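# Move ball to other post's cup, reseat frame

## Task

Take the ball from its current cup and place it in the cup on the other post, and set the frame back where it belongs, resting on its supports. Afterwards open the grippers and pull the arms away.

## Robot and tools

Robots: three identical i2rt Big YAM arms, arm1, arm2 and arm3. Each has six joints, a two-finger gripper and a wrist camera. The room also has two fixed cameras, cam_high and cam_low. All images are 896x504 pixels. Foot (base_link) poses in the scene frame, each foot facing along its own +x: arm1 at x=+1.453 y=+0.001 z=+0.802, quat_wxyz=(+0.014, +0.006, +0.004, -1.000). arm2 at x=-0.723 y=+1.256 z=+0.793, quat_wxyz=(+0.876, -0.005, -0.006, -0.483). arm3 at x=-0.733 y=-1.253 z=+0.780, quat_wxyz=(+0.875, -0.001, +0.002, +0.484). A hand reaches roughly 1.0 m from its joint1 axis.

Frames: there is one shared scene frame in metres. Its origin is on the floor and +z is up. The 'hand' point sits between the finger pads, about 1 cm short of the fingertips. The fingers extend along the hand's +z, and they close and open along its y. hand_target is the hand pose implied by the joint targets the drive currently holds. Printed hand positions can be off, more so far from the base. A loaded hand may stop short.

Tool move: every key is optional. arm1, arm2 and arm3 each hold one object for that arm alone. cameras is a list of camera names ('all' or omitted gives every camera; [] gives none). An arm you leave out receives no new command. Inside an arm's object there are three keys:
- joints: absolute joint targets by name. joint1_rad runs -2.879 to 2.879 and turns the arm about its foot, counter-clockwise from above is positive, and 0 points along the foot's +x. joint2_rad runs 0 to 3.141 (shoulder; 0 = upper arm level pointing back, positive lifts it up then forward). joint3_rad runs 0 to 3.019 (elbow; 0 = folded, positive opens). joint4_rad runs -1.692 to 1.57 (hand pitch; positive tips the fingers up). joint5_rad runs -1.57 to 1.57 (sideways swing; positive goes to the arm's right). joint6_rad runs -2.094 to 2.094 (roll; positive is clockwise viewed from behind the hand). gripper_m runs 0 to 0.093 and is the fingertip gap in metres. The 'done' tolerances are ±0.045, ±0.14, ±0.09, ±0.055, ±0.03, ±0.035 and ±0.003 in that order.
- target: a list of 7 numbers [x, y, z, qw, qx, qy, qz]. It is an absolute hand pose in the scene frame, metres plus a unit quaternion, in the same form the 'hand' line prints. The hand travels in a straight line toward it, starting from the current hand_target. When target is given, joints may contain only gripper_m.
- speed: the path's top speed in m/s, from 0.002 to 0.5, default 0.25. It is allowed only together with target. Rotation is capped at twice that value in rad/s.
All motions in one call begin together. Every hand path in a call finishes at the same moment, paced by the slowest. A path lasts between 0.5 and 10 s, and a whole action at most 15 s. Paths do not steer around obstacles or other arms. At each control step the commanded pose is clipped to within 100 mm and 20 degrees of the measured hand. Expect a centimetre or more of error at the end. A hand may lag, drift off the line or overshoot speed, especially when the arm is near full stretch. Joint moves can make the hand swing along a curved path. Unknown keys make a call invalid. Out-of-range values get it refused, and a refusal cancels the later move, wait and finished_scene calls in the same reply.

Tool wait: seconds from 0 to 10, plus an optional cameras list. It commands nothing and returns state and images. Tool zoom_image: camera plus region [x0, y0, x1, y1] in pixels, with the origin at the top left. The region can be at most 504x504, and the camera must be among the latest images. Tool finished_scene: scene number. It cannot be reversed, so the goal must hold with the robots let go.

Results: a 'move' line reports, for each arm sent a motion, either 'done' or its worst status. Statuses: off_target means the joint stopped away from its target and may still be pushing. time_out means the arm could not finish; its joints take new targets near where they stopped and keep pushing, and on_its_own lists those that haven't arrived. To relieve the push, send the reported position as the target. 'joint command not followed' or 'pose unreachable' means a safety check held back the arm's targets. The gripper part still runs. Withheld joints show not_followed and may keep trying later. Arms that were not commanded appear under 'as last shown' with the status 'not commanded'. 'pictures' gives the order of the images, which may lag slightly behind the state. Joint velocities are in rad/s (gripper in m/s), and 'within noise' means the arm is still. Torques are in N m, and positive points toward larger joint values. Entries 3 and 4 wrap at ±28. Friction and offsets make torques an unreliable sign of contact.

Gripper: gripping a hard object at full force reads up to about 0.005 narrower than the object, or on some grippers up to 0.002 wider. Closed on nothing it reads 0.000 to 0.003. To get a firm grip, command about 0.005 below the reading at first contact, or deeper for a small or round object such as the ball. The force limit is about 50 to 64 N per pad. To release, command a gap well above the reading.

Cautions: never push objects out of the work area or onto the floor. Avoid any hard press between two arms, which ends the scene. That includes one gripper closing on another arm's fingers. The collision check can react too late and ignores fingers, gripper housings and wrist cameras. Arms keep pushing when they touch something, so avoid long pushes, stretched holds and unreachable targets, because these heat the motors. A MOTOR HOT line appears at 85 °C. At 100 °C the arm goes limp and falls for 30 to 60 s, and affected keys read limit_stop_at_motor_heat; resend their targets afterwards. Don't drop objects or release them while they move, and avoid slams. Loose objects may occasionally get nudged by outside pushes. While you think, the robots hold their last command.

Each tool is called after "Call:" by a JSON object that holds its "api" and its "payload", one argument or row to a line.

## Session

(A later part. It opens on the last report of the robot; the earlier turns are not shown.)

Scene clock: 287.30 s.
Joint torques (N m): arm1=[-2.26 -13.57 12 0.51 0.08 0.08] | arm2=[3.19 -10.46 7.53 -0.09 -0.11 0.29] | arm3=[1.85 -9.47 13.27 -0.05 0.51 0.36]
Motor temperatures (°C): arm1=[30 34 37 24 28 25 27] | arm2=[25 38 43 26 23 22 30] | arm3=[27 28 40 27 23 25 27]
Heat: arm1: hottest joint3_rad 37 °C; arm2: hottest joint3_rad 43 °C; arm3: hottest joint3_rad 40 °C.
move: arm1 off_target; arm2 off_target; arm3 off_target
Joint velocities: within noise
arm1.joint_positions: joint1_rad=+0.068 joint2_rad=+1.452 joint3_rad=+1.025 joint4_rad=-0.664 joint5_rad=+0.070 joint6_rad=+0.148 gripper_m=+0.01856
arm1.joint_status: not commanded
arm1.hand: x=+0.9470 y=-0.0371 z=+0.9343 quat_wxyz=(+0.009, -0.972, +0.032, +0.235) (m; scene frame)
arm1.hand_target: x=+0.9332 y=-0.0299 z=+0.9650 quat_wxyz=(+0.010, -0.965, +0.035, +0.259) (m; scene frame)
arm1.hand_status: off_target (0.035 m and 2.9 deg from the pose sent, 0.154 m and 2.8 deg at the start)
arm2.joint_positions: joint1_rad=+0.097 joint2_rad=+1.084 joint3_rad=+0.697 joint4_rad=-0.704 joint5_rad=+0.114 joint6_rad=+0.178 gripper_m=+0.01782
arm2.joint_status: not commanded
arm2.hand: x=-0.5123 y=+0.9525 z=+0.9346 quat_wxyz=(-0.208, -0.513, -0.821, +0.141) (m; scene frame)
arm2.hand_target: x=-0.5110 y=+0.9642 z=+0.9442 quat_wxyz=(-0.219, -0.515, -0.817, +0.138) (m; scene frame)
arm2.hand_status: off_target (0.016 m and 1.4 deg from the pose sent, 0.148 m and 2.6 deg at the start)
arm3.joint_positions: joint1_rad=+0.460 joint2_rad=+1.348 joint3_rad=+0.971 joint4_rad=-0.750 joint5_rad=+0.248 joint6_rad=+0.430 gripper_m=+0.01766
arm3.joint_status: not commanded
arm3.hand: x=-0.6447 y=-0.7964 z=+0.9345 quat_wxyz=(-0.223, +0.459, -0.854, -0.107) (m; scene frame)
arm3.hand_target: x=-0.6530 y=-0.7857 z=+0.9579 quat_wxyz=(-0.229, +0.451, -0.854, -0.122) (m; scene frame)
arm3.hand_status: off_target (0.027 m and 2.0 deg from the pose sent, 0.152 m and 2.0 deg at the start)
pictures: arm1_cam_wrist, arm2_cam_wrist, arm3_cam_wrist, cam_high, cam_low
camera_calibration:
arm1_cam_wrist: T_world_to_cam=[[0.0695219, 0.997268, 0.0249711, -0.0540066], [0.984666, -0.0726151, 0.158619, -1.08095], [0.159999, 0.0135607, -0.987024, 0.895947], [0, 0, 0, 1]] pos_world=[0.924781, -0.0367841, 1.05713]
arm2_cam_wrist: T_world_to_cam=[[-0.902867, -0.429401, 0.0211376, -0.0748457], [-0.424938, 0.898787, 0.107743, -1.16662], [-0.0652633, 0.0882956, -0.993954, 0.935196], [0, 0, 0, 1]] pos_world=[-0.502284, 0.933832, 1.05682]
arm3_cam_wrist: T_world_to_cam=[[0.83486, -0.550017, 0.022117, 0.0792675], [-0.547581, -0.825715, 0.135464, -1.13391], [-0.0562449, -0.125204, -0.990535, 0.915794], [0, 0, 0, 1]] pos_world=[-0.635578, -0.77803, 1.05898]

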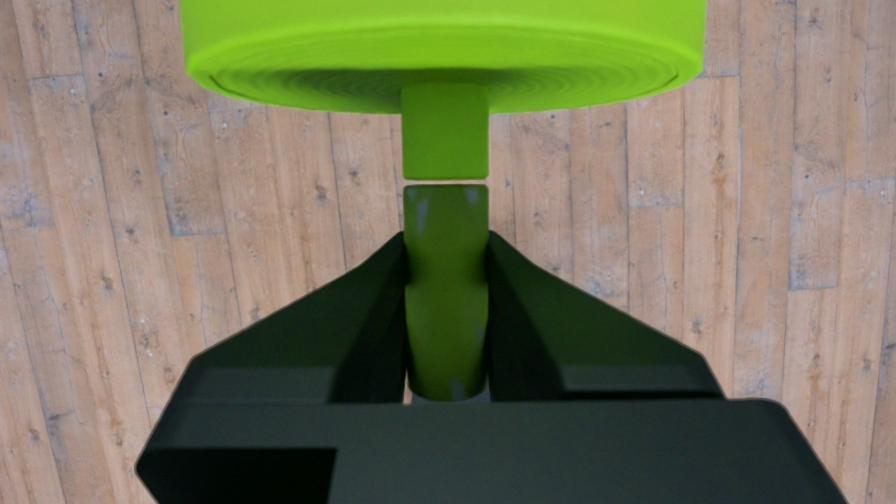

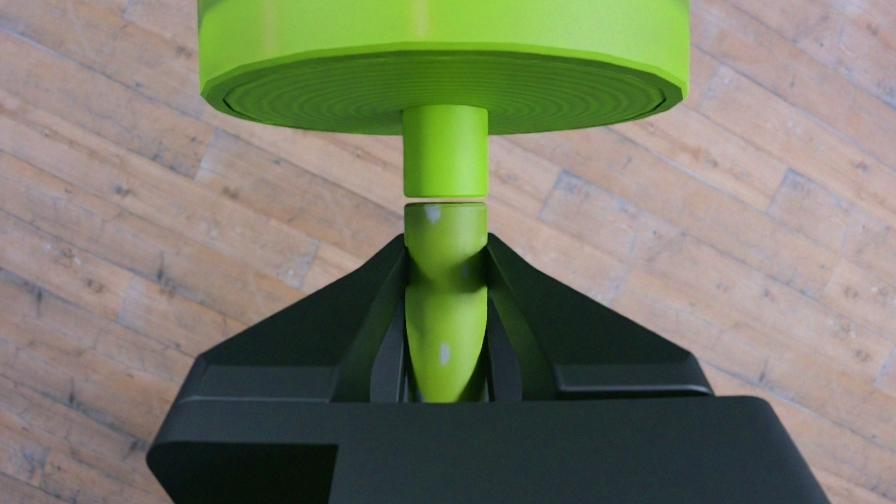

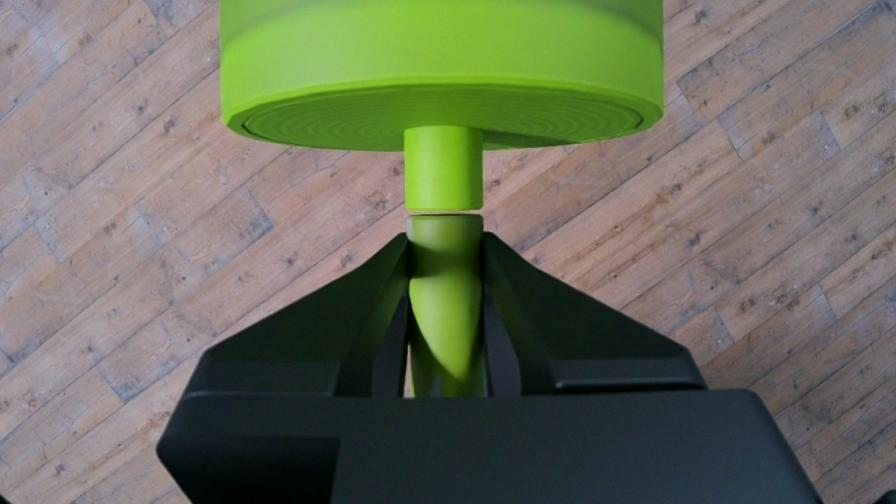

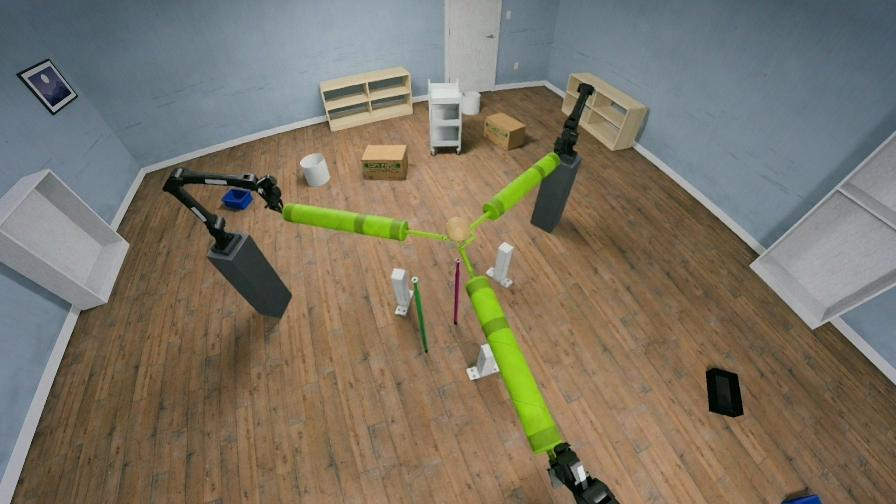

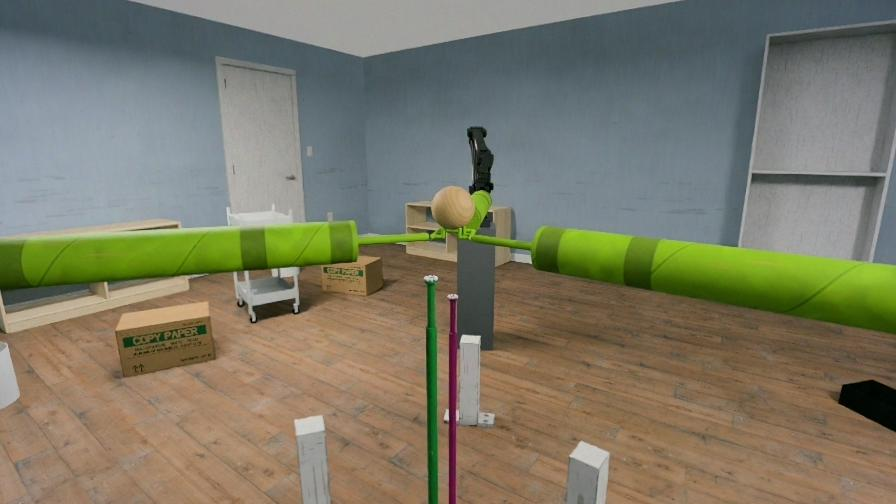

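Call:
{"api": "move", "payload": {
  "arm1": {"target":[0.923,-0.02,0.84,0.0095,-0.9652,0.0354,0.2586],"speed":0.07},
  "arm2": {"target":[-0.520,0.975,0.818,0.2189,0.5154,0.8169,-0.1381],"speed":0.07},
  "arm3": {"target":[-0.662,-0.775,0.835,0.2288,-0.4512,0.8541,0.1209],"speed":0.07},
  "cameras": ["cam_low","cam_high"]
}}

Call:
{"api": "zoom_image", "payload": {
  "camera": "cam_low",
  "region": [390, 210, 510, 330]
}}

Call:
{"api": "zoom_image", "payload": {
  "camera": "cam_high",
  "region": [410, 220, 500, 300]
}}

Scene clock: 301.10 s.
Joint torques (N m): arm1=[-1.67 -15.09 7.13 1.58 -0.02 0.16] | arm2=[2.61 -6.83 5.34 1.17 -0.08 0.23] | arm3=[0.79 -10.7 8.5 1.32 0.71 0.23]
Motor temperatures (°C): arm1=[30 33 41 24 28 25 27] | arm2=[25 36 40 26 23 22 30] | arm3=[27 28 40 27 24 25 27]
Heat: arm1: hottest joint3_rad 41 °C; arm2: hottest joint3_rad 40 °C; arm3: hottest joint3_rad 40 °C.
move: arm1 off_target; arm2 done; arm3 done
Joint velocities: within noise
arm1.joint_positions: joint1_rad=+0.039 joint2_rad=+1.659 joint3_rad=+0.925 joint4_rad=-0.341 joint5_rad=+0.060 joint6_rad=+0.120 gripper_m=+0.01856
arm1.joint_status: not commanded
arm1.hand: x=+0.9295 y=-0.0239 z=+0.8254 quat_wxyz=(+0.011, -0.970, +0.032, +0.242) (m; scene frame)
arm1.hand_target: x=+0.9231 y=-0.0201 z=+0.8399 quat_wxyz=(+0.010, -0.965, +0.035, +0.259) (m; scene frame)
arm1.hand_status: off_target (0.016 m and 2.1 deg from the pose sent, 0.099 m and 2.9 deg at the start)
arm2.joint_positions: joint1_rad=+0.104 joint2_rad=+1.248 joint3_rad=+0.454 joint4_rad=-0.279 joint5_rad=+0.114 joint6_rad=+0.185 gripper_m=+0.01782
arm2.joint_status: not commanded
arm2.hand: x=-0.5223 y=+0.9683 z=+0.8226 quat_wxyz=(-0.217, -0.512, -0.819, +0.143) (m; scene frame)
arm2.hand_target: x=-0.5202 y=+0.9750 z=+0.8181 quat_wxyz=(-0.219, -0.515, -0.817, +0.138) (m; scene frame)
arm2.hand_status: done (0.008 m and 0.7 deg from the pose sent, 0.119 m and 1.4 deg at the start)
arm3.joint_positions: joint1_rad=+0.497 joint2_rad=+1.545 joint3_rad=+0.854 joint4_rad=-0.436 joint5_rad=+0.254 joint6_rad=+0.463 gripper_m=+0.01766
arm3.joint_status: not commanded
arm3.hand: x=-0.6595 y=-0.7792 z=+0.8280 quat_wxyz=(-0.222, +0.459, -0.853, -0.113) (m; scene frame)
arm3.hand_target: x=-0.6620 y=-0.7750 z=+0.8350 quat_wxyz=(-0.229, +0.451, -0.854, -0.121) (m; scene frame)
arm3.hand_status: done (0.009 m and 1.5 deg from the pose sent, 0.103 m and 2.0 deg at the start)
pictures: cam_high, cam_low

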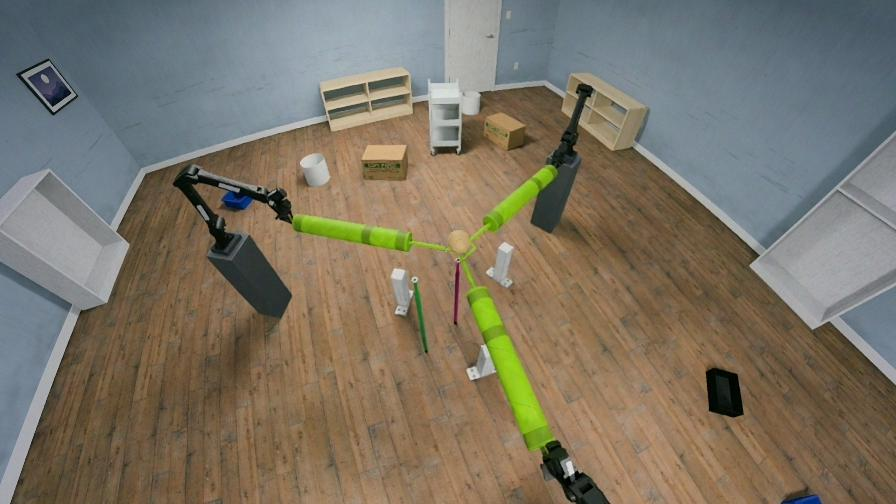

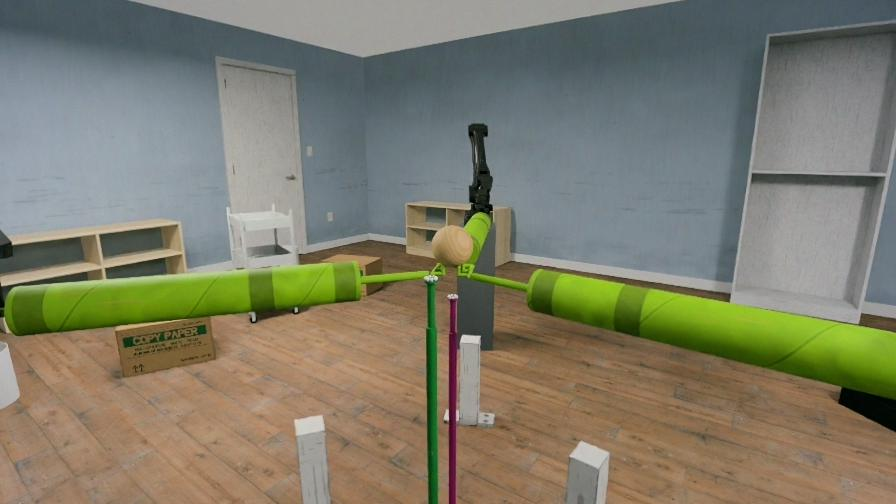

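Scaled by 4.200 from the camera's 896x504 image, which has a finer 1280x720 frame.

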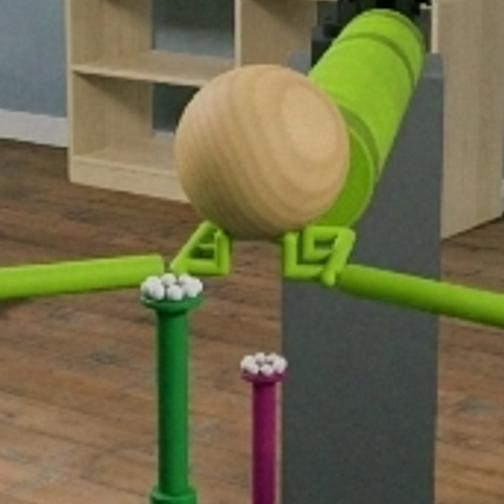

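Scaled by 5.600 from the camera's 896x504 image, which has a finer 1280x720 frame.

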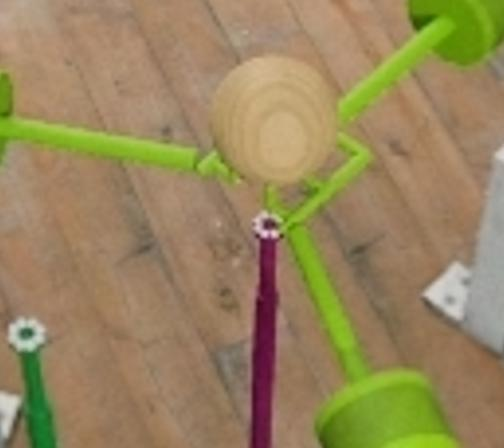

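Call:
{"api": "move", "payload": {
  "arm1": {"target":[0.926,-0.026,0.765,0.0095,-0.9652,0.0354,0.2586],"speed":0.06},
  "arm2": {"target":[-0.517,0.968,0.745,0.2189,0.5154,0.8169,-0.1381],"speed":0.06},
  "arm3": {"target":[-0.659,-0.781,0.757,0.2288,-0.4512,0.8541,0.1209],"speed":0.06},
  "cameras": ["cam_low","cam_high"]
}}

Call:
{"api": "zoom_image", "payload": {
  "camera": "cam_low",
  "region": [390, 220, 510, 340]
}}

Call:
{"api": "zoom_image", "payload": {
  "camera": "cam_high",
  "region": [410, 220, 500, 300]
}}

Scene clock: 315.27 s.
Joint torques (N m): arm1=[-0.38 -15.79 5.38 1.68 0.28 0.29] | arm2=[2.08 -8.41 3.52 1.43 -0.19 0.17] | arm3=[0.26 -11.05 6.49 1.47 0.33 0.16]
Motor temperatures (°C): arm1=[30 33 38 24 27 25 27] | arm2=[25 34 38 26 23 22 30] | arm3=[27 28 38 27 24 25 27]
Heat: arm1: hottest joint3_rad 38 °C; arm2: hottest joint3_rad 38 °C; arm3: hottest joint3_rad 38 °C.
move: arm1 off_target; arm2 done; arm3 done
Joint velocities: within noise
arm1.joint_positions: joint1_rad=+0.039 joint2_rad=+1.815 joint3_rad=+0.876 joint4_rad=-0.131 joint5_rad=+0.060 joint6_rad=+0.120 gripper_m=+0.01856
arm1.joint_status: not commanded
arm1.hand: x=+0.9306 y=-0.0238 z=+0.7536 quat_wxyz=(+0.010, -0.969, +0.032, +0.244) (m; scene frame)
arm1.hand_target: x=+0.9259 y=-0.0260 z=+0.7649 quat_wxyz=(+0.009, -0.965, +0.035, +0.259) (m; scene frame)
arm1.hand_status: off_target (0.012 m and 1.8 deg from the pose sent, 0.060 m and 2.1 deg at the start)
arm2.joint_positions: joint1_rad=+0.104 joint2_rad=+1.542 joint3_rad=+0.404 joint4_rad=+0.055 joint5_rad=+0.114 joint6_rad=+0.185 gripper_m=+0.01782
arm2.joint_status: not commanded
arm2.hand: x=-0.5202 y=+0.9650 z=+0.7466 quat_wxyz=(-0.212, -0.513, -0.820, +0.141) (m; scene frame)
arm2.hand_target: x=-0.5171 y=+0.9681 z=+0.7450 quat_wxyz=(-0.219, -0.515, -0.817, +0.138) (m; scene frame)
arm2.hand_status: done (0.005 m and 1.0 deg from the pose sent, 0.078 m and 0.7 deg at the start)
arm3.joint_positions: joint1_rad=+0.494 joint2_rad=+1.703 joint3_rad=+0.779 joint4_rad=-0.196 joint5_rad=+0.259 joint6_rad=+0.462 gripper_m=+0.01766
arm3.joint_status: not commanded
arm3.hand: x=-0.6579 y=-0.7830 z=+0.7541 quat_wxyz=(-0.226, +0.457, -0.853, -0.114) (m; scene frame)
arm3.hand_target: x=-0.6590 y=-0.7810 z=+0.7570 quat_wxyz=(-0.229, +0.451, -0.854, -0.121) (m; scene frame)
arm3.hand_status: done (0.004 m and 1.0 deg from the pose sent, 0.071 m and 1.5 deg at the start)
pictures: cam_high, cam_low

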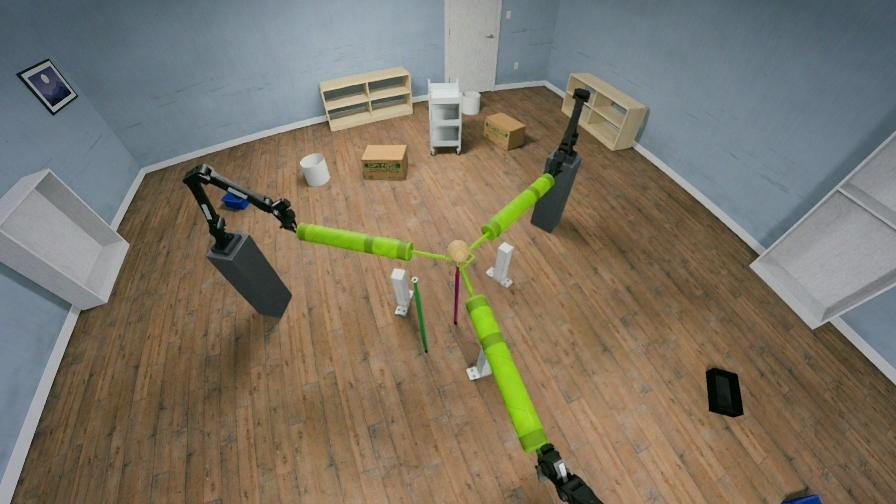

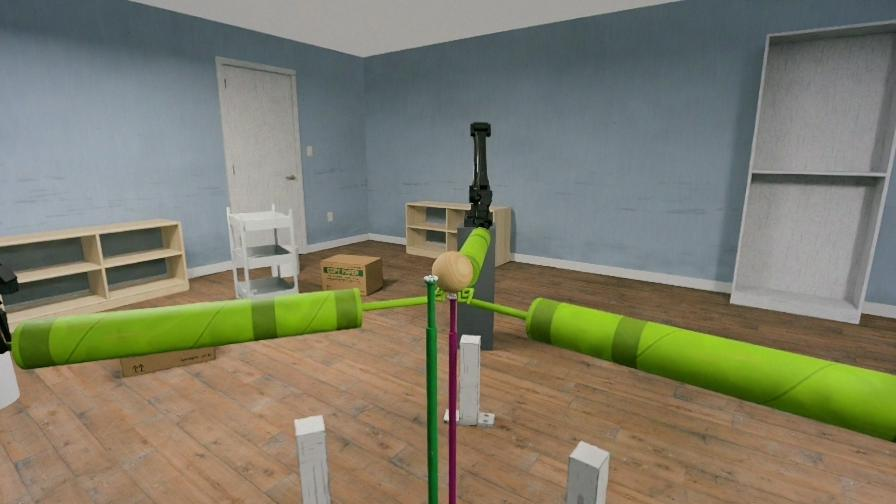

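Scaled by 4.200 from the camera's 896x504 image, which has a finer 1280x720 frame.

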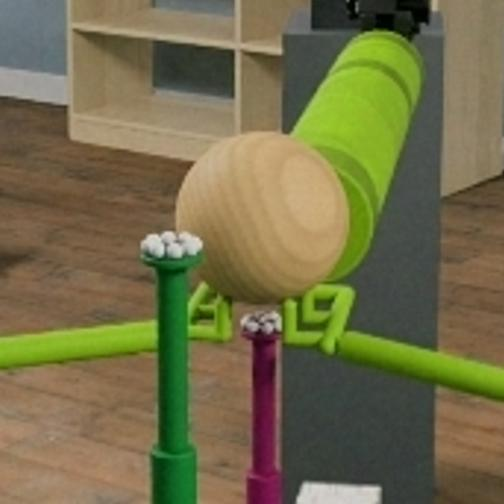

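Scaled by 5.600 from the camera's 896x504 image, which has a finer 1280x720 frame.

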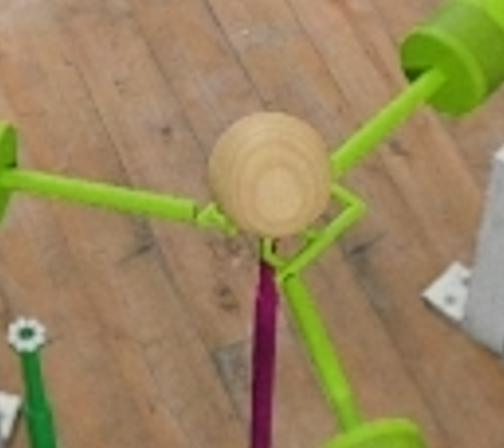

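Call:
{"api": "move", "payload": {
  "arm1": {"target":[0.927,-0.025,0.72,0.0095,-0.9652,0.0354,0.2586],"speed":0.035},
  "arm2": {"target":[-0.516,0.969,0.702,0.2189,0.5154,0.8169,-0.1381],"speed":0.035},
  "arm3": {"target":[-0.658,-0.78,0.712,0.2288,-0.4512,0.8541,0.1209],"speed":0.035},
  "cameras": ["cam_low","cam_high"]
}}

Call:
{"api": "zoom_image", "payload": {
  "camera": "cam_low",
  "region": [390, 230, 510, 350]
}}

Call:
{"api": "zoom_image", "payload": {
  "camera": "cam_high",
  "region": [410, 220, 500, 300]
}}

Scene clock: 326.10 s.
Joint torques (N m): arm1=[-0.56 -15.74 4.42 1.88 0.26 0.28] | arm2=[2.37 -9.05 2.03 1.55 -0.09 0.18] | arm3=[0.03 -11.16 5.57 1.7 0.28 0.14]
Motor temperatures (°C): arm1=[30 33 36 24 27 25 27] | arm2=[25 33 36 26 23 22 30] | arm3=[27 29 37 27 24 25 27]
Heat: arm1: hottest joint3_rad 36 °C; arm2: hottest joint3_rad 36 °C; arm3: hottest joint3_rad 37 °C.
move: arm1 done; arm2 done; arm3 done
Joint velocities: within noise
arm1.joint_positions: joint1_rad=+0.040 joint2_rad=+1.919 joint3_rad=+0.867 joint4_rad=-0.013 joint5_rad=+0.060 joint6_rad=+0.120 gripper_m=+0.01856
arm1.joint_status: not commanded
arm1.hand: x=+0.9308 y=-0.0236 z=+0.7122 quat_wxyz=(+0.010, -0.969, +0.031, +0.247) (m; scene frame)
arm1.hand_target: x=+0.9270 y=-0.0250 z=+0.7199 quat_wxyz=(+0.009, -0.965, +0.035, +0.259) (m; scene frame)
arm1.hand_status: done (0.009 m and 1.5 deg from the pose sent, 0.034 m and 1.8 deg at the start)
arm2.joint_positions: joint1_rad=+0.107 joint2_rad=+1.733 joint3_rad=+0.396 joint4_rad=+0.254 joint5_rad=+0.114 joint6_rad=+0.189 gripper_m=+0.01782
arm2.joint_status: not commanded
arm2.hand: x=-0.5193 y=+0.9654 z=+0.7040 quat_wxyz=(-0.213, -0.513, -0.819, +0.141) (m; scene frame)
arm2.hand_target: x=-0.5161 y=+0.9691 z=+0.7020 quat_wxyz=(-0.219, -0.515, -0.817, +0.138) (m; scene frame)
arm2.hand_status: done (0.005 m and 0.8 deg from the pose sent, 0.045 m and 1.0 deg at the start)
arm3.joint_positions: joint1_rad=+0.494 joint2_rad=+1.819 joint3_rad=+0.766 joint4_rad=-0.067 joint5_rad=+0.260 joint6_rad=+0.462 gripper_m=+0.01766
arm3.joint_status: not commanded
arm3.hand: x=-0.6579 y=-0.7827 z=+0.7110 quat_wxyz=(-0.226, +0.457, -0.853, -0.114) (m; scene frame)
arm3.hand_target: x=-0.6580 y=-0.7801 z=+0.7120 quat_wxyz=(-0.229, +0.451, -0.854, -0.121) (m; scene frame)
arm3.hand_status: done (0.003 m and 1.1 deg from the pose sent, 0.042 m and 1.0 deg at the start)
pictures: cam_high, cam_low

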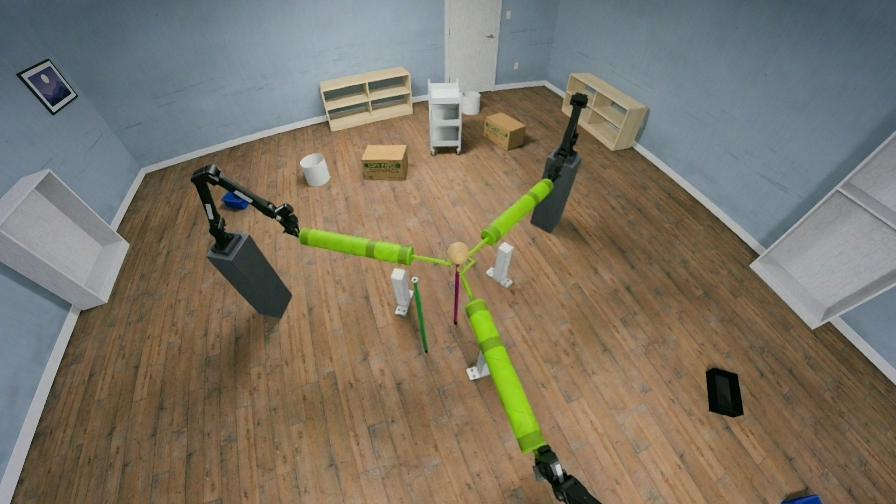

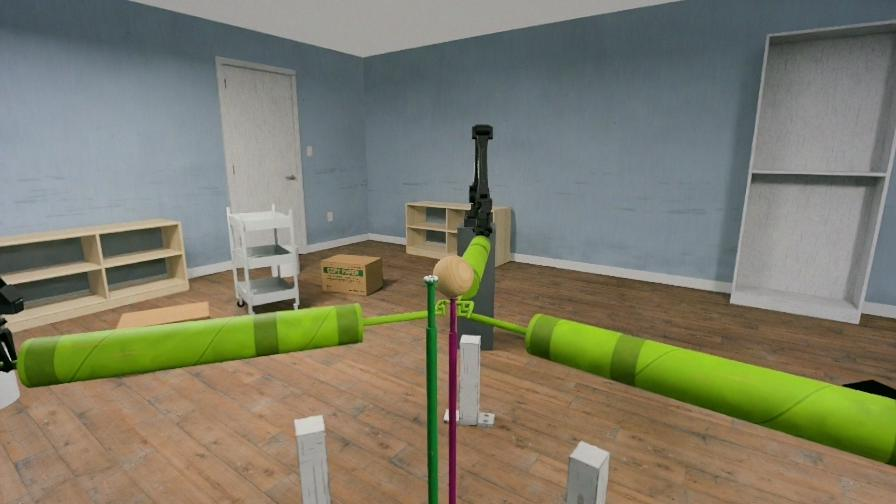

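Scaled by 4.200 from the camera's 896x504 image, which has a finer 1280x720 frame.

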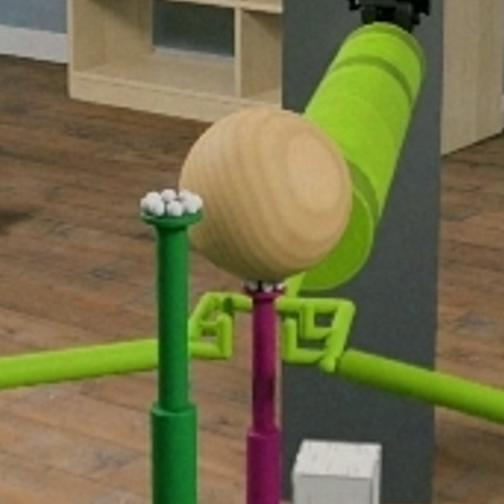

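Scaled by 5.600 from the camera's 896x504 image, which has a finer 1280x720 frame.

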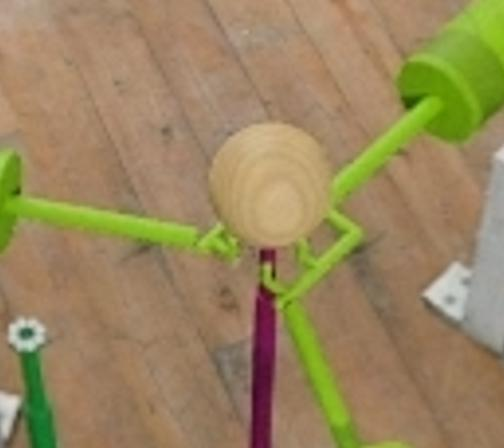

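Call:
{"api": "move", "payload": {
  "arm1": {"target":[0.927,-0.025,0.708,0.0095,-0.9652,0.0354,0.2586],"speed":0.04},
  "arm2": {"target":[-0.516,0.969,0.69,0.2189,0.5154,0.8169,-0.1381],"speed":0.04},
  "arm3": {"target":[-0.658,-0.78,0.7,0.2288,-0.4512,0.8541,0.1209],"speed":0.04},
  "cameras": []
}}

Call:
{"api": "move", "payload": {
  "arm1": {"target":[0.897,0.041,0.708,0.0095,-0.9652,0.0354,0.2586],"speed":0.06},
  "arm2": {"target":[-0.546,1.035,0.692,0.2189,0.5154,0.8169,-0.1381],"speed":0.06},
  "arm3": {"target":[-0.688,-0.714,0.702,0.2288,-0.4512,0.8541,0.1209],"speed":0.06},
  "cameras": ["cam_low","cam_high"]
}}

Call:
{"api": "zoom_image", "payload": {
  "camera": "cam_low",
  "region": [390, 230, 510, 350]
}}

Call:
{"api": "zoom_image", "payload": {
  "camera": "cam_high",
  "region": [410, 220, 500, 300]
}}

Scene clock: 342.60 s.
Joint torques (N m): arm1=[-0.56 -15.74 4.26 1.88 0.27 0.27] | arm2=[2.26 -9.35 1.76 1.47 -0.08 0.17] | arm3=[0.03 -11.34 5.23 1.78 0.28 0.14]
Motor temperatures (°C): arm1=[30 32 35 24 27 25 27] | arm2=[25 32 34 26 23 22 30] | arm3=[27 29 35 27 23 25 28]
Heat: arm1: hottest joint3_rad 35 °C; arm2: hottest joint3_rad 34 °C; arm3: hottest joint3_rad 35 °C.
move: arm1 done; arm2 done; arm3 done
Joint velocities: within noise
arm1.joint_positions: joint1_rad=+0.040 joint2_rad=+1.950 joint3_rad=+0.867 joint4_rad=+0.018 joint5_rad=+0.060 joint6_rad=+0.120 gripper_m=+0.01856
arm1.joint_status: not commanded
arm1.hand: x=+0.9310 y=-0.0235 z=+0.7007 quat_wxyz=(+0.010, -0.968, +0.031, +0.247) (m; scene frame)
arm1.hand_target: x=+0.9270 y=-0.0250 z=+0.7079 quat_wxyz=(+0.009, -0.965, +0.035, +0.258) (m; scene frame)
arm1.hand_status: done (0.008 m and 1.5 deg from the pose sent, 0.006 m and 1.5 deg at the start)
arm2.joint_positions: joint1_rad=+0.108 joint2_rad=+1.788 joint3_rad=+0.396 joint4_rad=+0.311 joint5_rad=+0.114 joint6_rad=+0.191 gripper_m=+0.01782
arm2.joint_status: not commanded
arm2.hand: x=-0.5191 y=+0.9658 z=+0.6923 quat_wxyz=(-0.214, -0.513, -0.819, +0.141) (m; scene frame)
arm2.hand_target: x=-0.5161 y=+0.9691 z=+0.6901 quat_wxyz=(-0.219, -0.515, -0.817, +0.138) (m; scene frame)
arm2.hand_status: done (0.005 m and 0.7 deg from the pose sent, 0.015 m and 0.8 deg at the start)
arm3.joint_positions: joint1_rad=+0.494 joint2_rad=+1.852 joint3_rad=+0.766 joint4_rad=-0.034 joint5_rad=+0.260 joint6_rad=+0.462 gripper_m=+0.01766
arm3.joint_status: not commanded
arm3.hand: x=-0.6579 y=-0.7823 z=+0.6993 quat_wxyz=(-0.226, +0.457, -0.853, -0.114) (m; scene frame)
arm3.hand_target: x=-0.6580 y=-0.7800 z=+0.7000 quat_wxyz=(-0.229, +0.451, -0.854, -0.121) (m; scene frame)
arm3.hand_status: done (0.002 m and 1.1 deg from the pose sent, 0.011 m and 1.1 deg at the start)
pictures: none
No camera images: "cameras" was empty.

Scene clock: 344.40 s.
Joint torques (N m): arm1=[-1.85 -16.38 6.41 0.85 -0.09 0.14] | arm2=[2.67 -9.99 -0.88 1.01 -0.04 0.2] | arm3=[1.44 -12.81 8.09 0.42 0.53 0.33]
Motor temperatures (°C): arm1=[30 33 35 24 27 25 27] | arm2=[25 32 34 26 23 22 30] | arm3=[27 29 35 27 23 25 28]
Heat: arm1: hottest joint3_rad 35 °C; arm2: hottest joint3_rad 34 °C; arm3: hottest joint3_rad 35 °C.
move: arm1 off_target; arm2 off_target; arm3 off_target
Joint velocities: within noise
arm1.joint_positions: joint1_rad=-0.090 joint2_rad=+1.991 joint3_rad=+0.932 joint4_rad=+0.002 joint5_rad=-0.005 joint6_rad=+0.010 gripper_m=+0.01856
arm1.joint_status: not commanded
arm1.hand: x=+0.9083 y=+0.0347 z=+0.6974 quat_wxyz=(+0.009, -0.968, +0.033, +0.249) (m; scene frame)
arm1.hand_target: x=+0.8974 y=+0.0410 z=+0.7080 quat_wxyz=(+0.010, -0.965, +0.035, +0.259) (m; scene frame)
arm1.hand_status: off_target (0.017 m and 1.2 deg from the pose sent, 0.073 m and 1.5 deg at the start)
arm2.joint_positions: joint1_rad=+0.196 joint2_rad=+1.768 joint3_rad=+0.235 joint4_rad=+0.444 joint5_rad=+0.156 joint6_rad=+0.268 gripper_m=+0.01782
arm2.joint_status: not commanded
arm2.hand: x=-0.5432 y=+1.0255 z=+0.6882 quat_wxyz=(-0.215, -0.513, -0.819, +0.142) (m; scene frame)
arm2.hand_target: x=-0.5461 y=+1.0347 z=+0.6915 quat_wxyz=(-0.219, -0.515, -0.817, +0.138) (m; scene frame)
arm2.hand_status: off_target (0.011 m and 0.8 deg from the pose sent, 0.074 m and 0.7 deg at the start)
arm3.joint_positions: joint1_rad=+0.551 joint2_rad=+1.943 joint3_rad=+0.935 joint4_rad=-0.122 joint5_rad=+0.286 joint6_rad=+0.513 gripper_m=+0.01766
arm3.joint_status: not commanded
arm3.hand: x=-0.6799 y=-0.7251 z=+0.6973 quat_wxyz=(-0.228, +0.457, -0.852, -0.115) (m; scene frame)
arm3.hand_target: x=-0.6880 y=-0.7142 z=+0.7022 quat_wxyz=(-0.229, +0.451, -0.854, -0.121) (m; scene frame)
arm3.hand_status: off_target (0.015 m and 1.0 deg from the pose sent, 0.075 m and 1.1 deg at the start)
pictures: cam_high, cam_low

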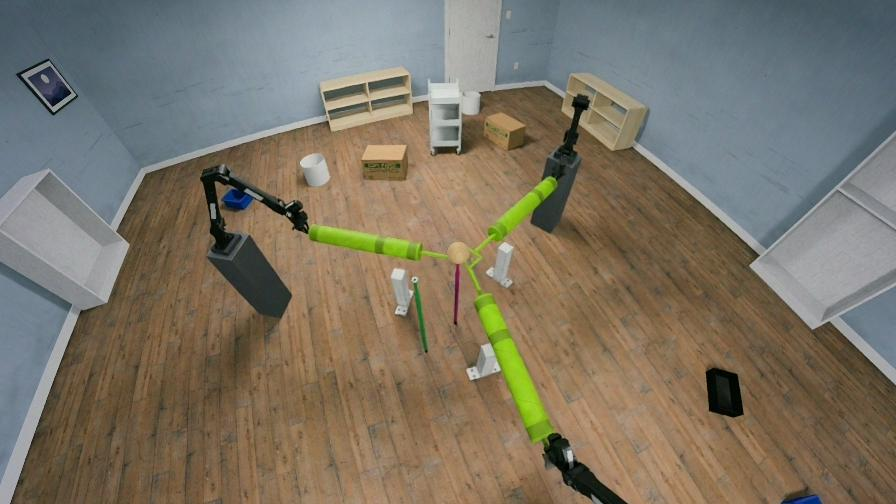

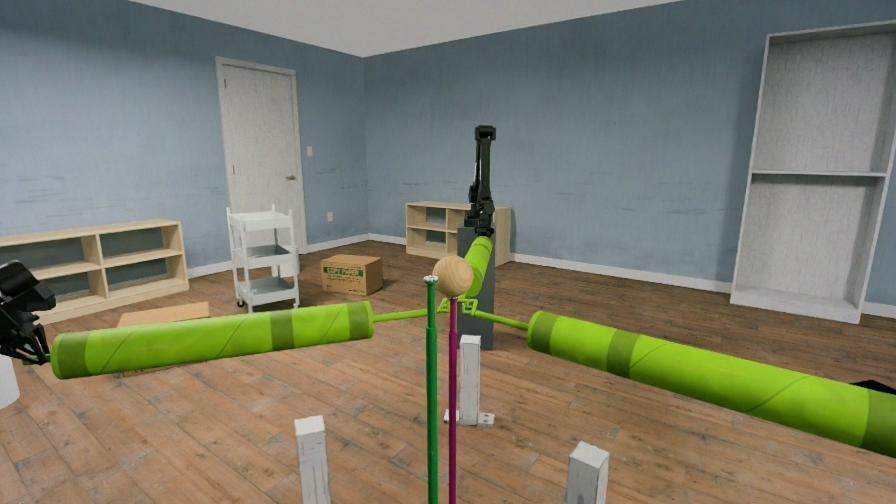

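Scaled by 4.200 from the camera's 896x504 image, which has a finer 1280x720 frame.

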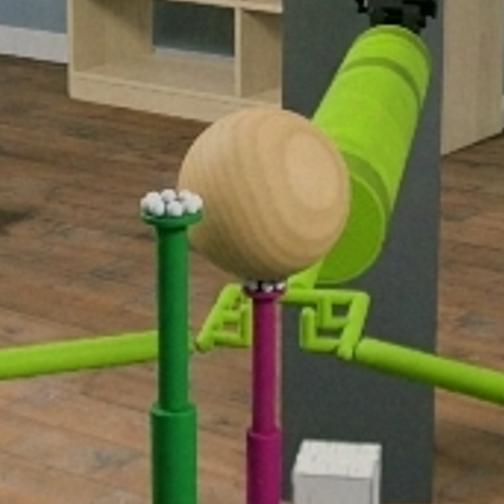

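Scaled by 5.600 from the camera's 896x504 image, which has a finer 1280x720 frame.

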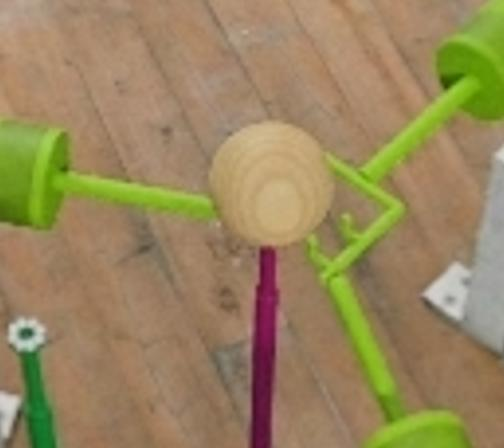

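Call:
{"api": "move", "payload": {
  "arm1": {"target":[0.876,0.05,0.69,0.0095,-0.9652,0.0354,0.2586],"speed":0.07},
  "arm2": {"target":[-0.554,1.048,0.675,0.2189,0.5154,0.8169,-0.1381],"speed":0.07},
  "arm3": {"target":[-0.709,-0.703,0.685,0.2288,-0.4512,0.8541,0.1209],"speed":0.07},
  "cameras": []
}}

Call:
{"api": "move", "payload": {
  "arm1": {"target":[0.876,0.05,0.535,0.0095,-0.9652,0.0354,0.2586],"speed":0.1},
  "arm2": {"target":[-0.554,1.047,0.52,0.2189,0.5154,0.8169,-0.1381],"speed":0.1},
  "arm3": {"target":[-0.708,-0.703,0.53,0.2288,-0.4512,0.8541,0.1209],"speed":0.1},
  "cameras": ["cam_low","cam_high"]
}}

Call:
{"api": "zoom_image", "payload": {
  "camera": "cam_low",
  "region": [260, 230, 660, 504]
}}

Call:
{"api": "zoom_image", "payload": {
  "camera": "cam_high",
  "region": [360, 210, 560, 410]
}}

Scene clock: 354.00 s.
Joint torques (N m): arm1=[-2.49 -17.32 6.82 0.99 -0.12 0.06] | arm2=[2.73 -7.36 -1.24 1.43 -0.12 0.22] | arm3=[1.61 -13.33 7.6 0.75 0.58 0.29]
Motor temperatures (°C): arm1=[30 34 34 24 27 24 27] | arm2=[25 32 32 26 23 22 30] | arm3=[27 29 36 27 24 25 28]
Heat: arm1: hottest joint2_rad 34 °C; arm2: hottest joint2_rad 32 °C; arm3: hottest joint3_rad 36 °C.
move: arm1 off_target; arm2 done; arm3 off_target
Joint velocities: within noise
arm1.joint_positions: joint1_rad=-0.097 joint2_rad=+2.066 joint3_rad=+0.995 joint4_rad=+0.002 joint5_rad=-0.012 joint6_rad=+0.005 gripper_m=+0.01856
arm1.joint_status: not commanded
arm1.hand: x=+0.8922 y=+0.0388 z=+0.6764 quat_wxyz=(+0.007, -0.969, +0.033, +0.243) (m; scene frame)
arm1.hand_target: x=+0.8766 y=+0.0501 z=+0.6903 quat_wxyz=(+0.010, -0.965, +0.036, +0.259) (m; scene frame)
arm1.hand_status: off_target (0.024 m and 1.8 deg from the pose sent, 0.036 m and 1.1 deg at the start)
arm2.joint_positions: joint1_rad=+0.210 joint2_rad=+1.852 joint3_rad=+0.196 joint4_rad=+0.575 joint5_rad=+0.168 joint6_rad=+0.283 gripper_m=+0.01782
arm2.joint_status: not commanded
arm2.hand: x=-0.5522 y=+1.0380 z=+0.6772 quat_wxyz=(-0.219, -0.514, -0.817, +0.145) (m; scene frame)
arm2.hand_target: x=-0.5542 y=+1.0478 z=+0.6752 quat_wxyz=(-0.218, -0.515, -0.817, +0.138) (m; scene frame)
arm2.hand_status: done (0.010 m and 0.8 deg from the pose sent, 0.028 m and 0.8 deg at the start)
arm3.joint_positions: joint1_rad=+0.592 joint2_rad=+2.001 joint3_rad=+0.980 joint4_rad=-0.123 joint5_rad=+0.304 joint6_rad=+0.557 gripper_m=+0.01766
arm3.joint_status: not commanded
arm3.hand: x=-0.6994 y=-0.7126 z=+0.6815 quat_wxyz=(-0.227, +0.455, -0.853, -0.114) (m; scene frame)
arm3.hand_target: x=-0.7090 y=-0.7033 z=+0.6851 quat_wxyz=(-0.229, +0.451, -0.854, -0.121) (m; scene frame)
arm3.hand_status: off_target (0.014 m and 0.9 deg from the pose sent, 0.039 m and 1.0 deg at the start)
pictures: none
No camera images: "cameras" was empty.

Scene clock: 356.17 s.
Joint torques (N m): arm1=[-1.96 -19.02 3.52 1.7 -0.06 0.11] | arm2=[2.32 -9.7 -4.51 1.5 -0.08 0.17] | arm3=[1.2 -14.86 4.37 1.44 0.52 0.23]
Motor temperatures (°C): arm1=[30 34 34 24 27 24 27] | arm2=[25 32 32 26 23 22 30] | arm3=[27 29 35 27 24 25 28]
Heat: arm1: hottest joint2_rad 34 °C; arm2: hottest joint2_rad 32 °C; arm3: hottest joint3_rad 35 °C.
move: arm1 off_target; arm2 done; arm3 off_target
Joint velocities: within noise
arm1.joint_positions: joint1_rad=-0.101 joint2_rad=+2.461 joint3_rad=+1.131 joint4_rad=+0.260 joint5_rad=-0.012 joint6_rad=+0.004 gripper_m=+0.01856
arm1.joint_status: not commanded
arm1.hand: x=+0.8890 y=+0.0427 z=+0.5251 quat_wxyz=(+0.007, -0.969, +0.034, +0.243) (m; scene frame)
arm1.hand_target: x=+0.8762 y=+0.0501 z=+0.5352 quat_wxyz=(+0.010, -0.965, +0.035, +0.259) (m; scene frame)
arm1.hand_status: off_target (0.018 m and 1.9 deg from the pose sent, 0.143 m and 1.8 deg at the start)
arm2.joint_positions: joint1_rad=+0.216 joint2_rad=+2.668 joint3_rad=+0.439 joint4_rad=+1.143 joint5_rad=+0.168 joint6_rad=+0.289 gripper_m=+0.01782
arm2.joint_status: not commanded
arm2.hand: x=-0.5530 y=+1.0397 z=+0.5224 quat_wxyz=(-0.218, -0.514, -0.817, +0.143) (m; scene frame)
arm2.hand_target: x=-0.5542 y=+1.0468 z=+0.5201 quat_wxyz=(-0.218, -0.515, -0.817, +0.138) (m; scene frame)
arm2.hand_status: done (0.008 m and 0.6 deg from the pose sent, 0.158 m and 0.8 deg at the start)
arm3.joint_positions: joint1_rad=+0.595 joint2_rad=+2.396 joint3_rad=+1.087 joint4_rad=+0.157 joint5_rad=+0.304 joint6_rad=+0.559 gripper_m=+0.01766
arm3.joint_status: not commanded
arm3.hand: x=-0.7011 y=-0.7111 z=+0.5286 quat_wxyz=(-0.225, +0.456, -0.854, -0.111) (m; scene frame)
arm3.hand_target: x=-0.7080 y=-0.7032 z=+0.5300 quat_wxyz=(-0.229, +0.451, -0.854, -0.121) (m; scene frame)
arm3.hand_status: off_target (0.011 m and 1.4 deg from the pose sent, 0.152 m and 0.9 deg at the start)
pictures: cam_high, cam_low

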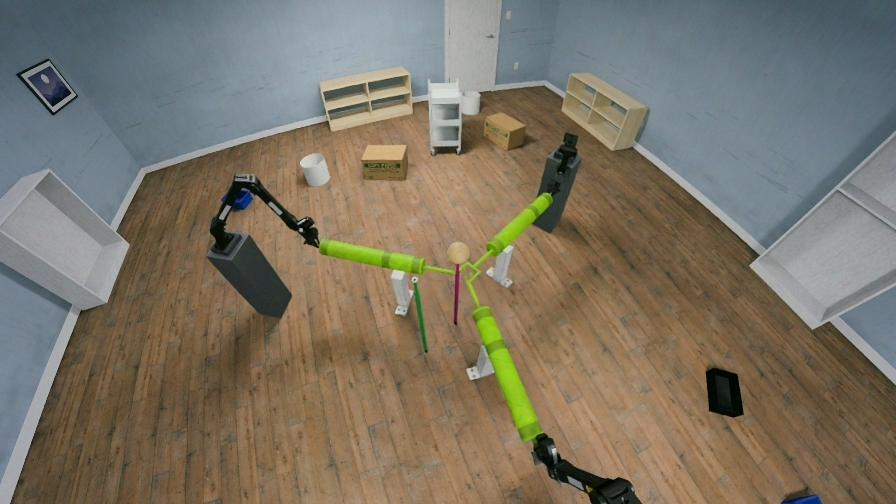

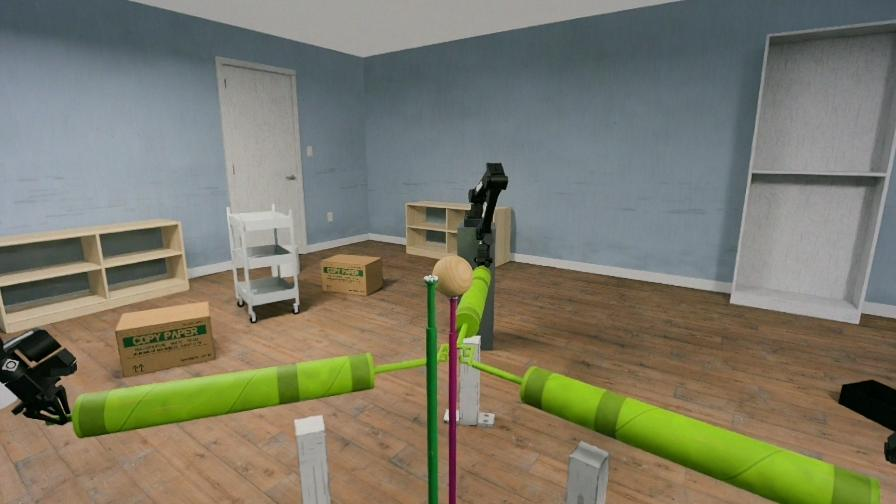

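Scaled by 1.260 from the camera's 896x504 image, which has a finer 1280x720 frame.

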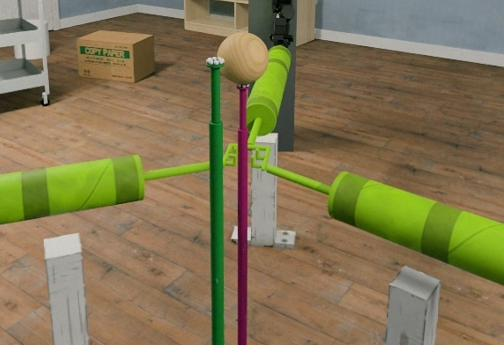

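Scaled by 2.520 from the camera's 896x504 image, which has a finer 1280x720 frame.

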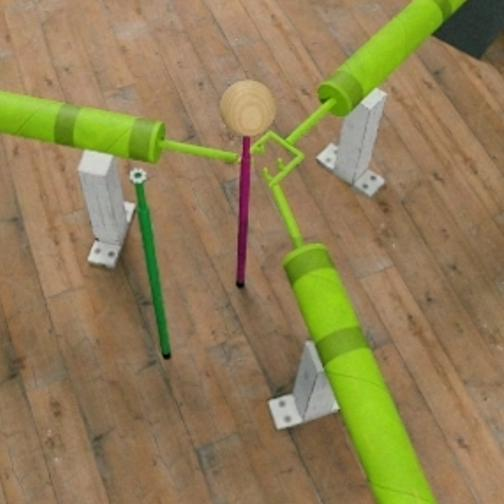

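Call:
{"api": "move", "payload": {
  "arm1": {"target":[0.876,0.05,0.446,0.0095,-0.9652,0.0354,0.2586],"speed":0.06},
  "arm2": {"target":[-0.553,1.045,0.432,0.2189,0.5154,0.8169,-0.1381],"speed":0.06},
  "arm3": {"target":[-0.707,-0.704,0.431,0.2288,-0.4512,0.8541,0.1209],"speed":0.06},
  "cameras": ["cam_low","cam_high"]
}}

Call:
{"api": "zoom_image", "payload": {
  "camera": "cam_low",
  "region": [260, 230, 660, 504]
}}

Call:
{"api": "zoom_image", "payload": {
  "camera": "cam_high",
  "region": [310, 180, 570, 460]
}}

Scene clock: 364.77 s.
Joint torques (N m): arm1=[-1.79 -18.2 3.37 1.92 -0.03 0.12] | arm2=[2.14 -9.52 -3.78 1.29 -0.05 0.12] | arm3=[0.85 -14.27 4.11 1.66 0.34 0.21]
Motor temperatures (°C): arm1=[30 33 33 24 27 24 27] | arm2=[25 31 32 26 23 22 30] | arm3=[27 29 34 27 24 25 28]
Heat: arm1: hottest joint2_rad 33 °C; arm2: hottest joint3_rad 32 °C; arm3: hottest joint3_rad 34 °C.
move: arm1 off_target; arm2 done; arm3 done
Joint velocities: within noise
arm1.joint_positions: joint1_rad=-0.101 joint2_rad=+2.676 joint3_rad=+1.265 joint4_rad=+0.345 joint5_rad=-0.012 joint6_rad=+0.004 gripper_m=+0.01856
arm1.joint_status: not commanded
arm1.hand: x=+0.8875 y=+0.0436 z=+0.4432 quat_wxyz=(+0.008, -0.969, +0.034, +0.245) (m; scene frame)
arm1.hand_target: x=+0.8763 y=+0.0501 z=+0.4463 quat_wxyz=(+0.010, -0.965, +0.036, +0.259) (m; scene frame)
arm1.hand_status: off_target (0.013 m and 1.7 deg from the pose sent, 0.080 m and 1.9 deg at the start)
arm2.joint_positions: joint1_rad=+0.219 joint2_rad=+2.923 joint3_rad=+0.639 joint4_rad=+1.197 joint5_rad=+0.167 joint6_rad=+0.294 gripper_m=+0.01782
arm2.joint_status: not commanded
arm2.hand: x=-0.5519 y=+1.0393 z=+0.4392 quat_wxyz=(-0.218, -0.514, -0.817, +0.141) (m; scene frame)
arm2.hand_target: x=-0.5532 y=+1.0450 z=+0.4323 quat_wxyz=(-0.219, -0.515, -0.817, +0.138) (m; scene frame)
arm2.hand_status: done (0.009 m and 0.4 deg from the pose sent, 0.091 m and 0.6 deg at the start)
arm3.joint_positions: joint1_rad=+0.596 joint2_rad=+2.638 joint3_rad=+1.222 joint4_rad=+0.266 joint5_rad=+0.307 joint6_rad=+0.560 gripper_m=+0.01766
arm3.joint_status: not commanded
arm3.hand: x=-0.7017 y=-0.7107 z=+0.4368 quat_wxyz=(-0.227, +0.456, -0.853, -0.111) (m; scene frame)
arm3.hand_target: x=-0.7071 y=-0.7044 z=+0.4312 quat_wxyz=(-0.229, +0.451, -0.854, -0.121) (m; scene frame)
arm3.hand_status: done (0.010 m and 1.3 deg from the pose sent, 0.098 m and 1.3 deg at the start)
pictures: cam_high, cam_low

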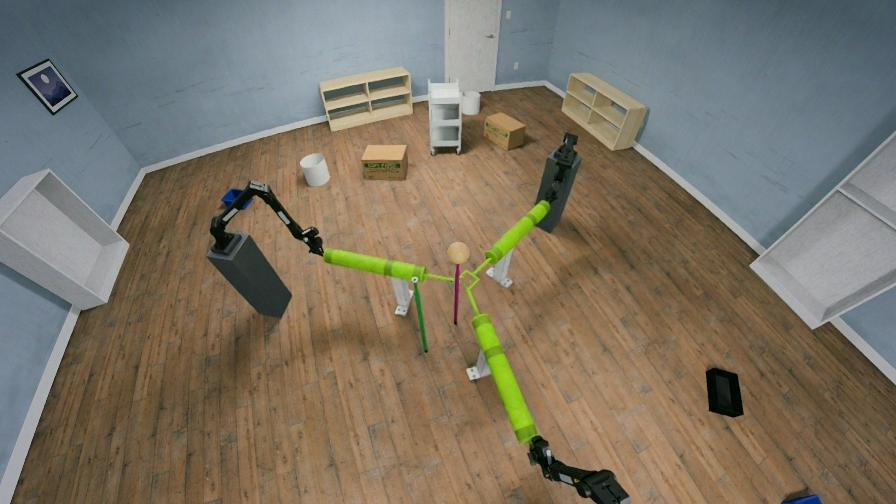

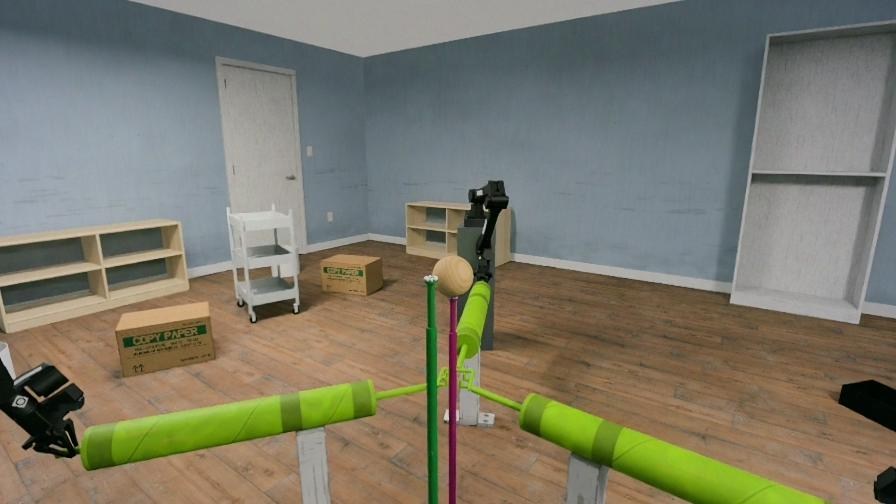

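Scaled by 1.260 from the camera's 896x504 image, which has a finer 1280x720 frame.

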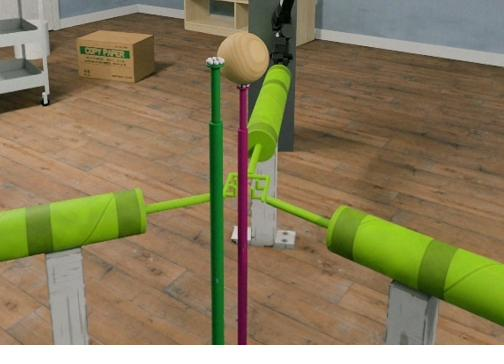

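Scaled by 1.800 from the camera's 896x504 image, which has a finer 1280x720 frame.

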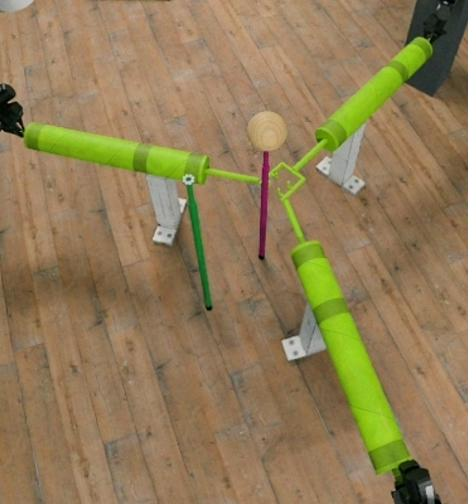

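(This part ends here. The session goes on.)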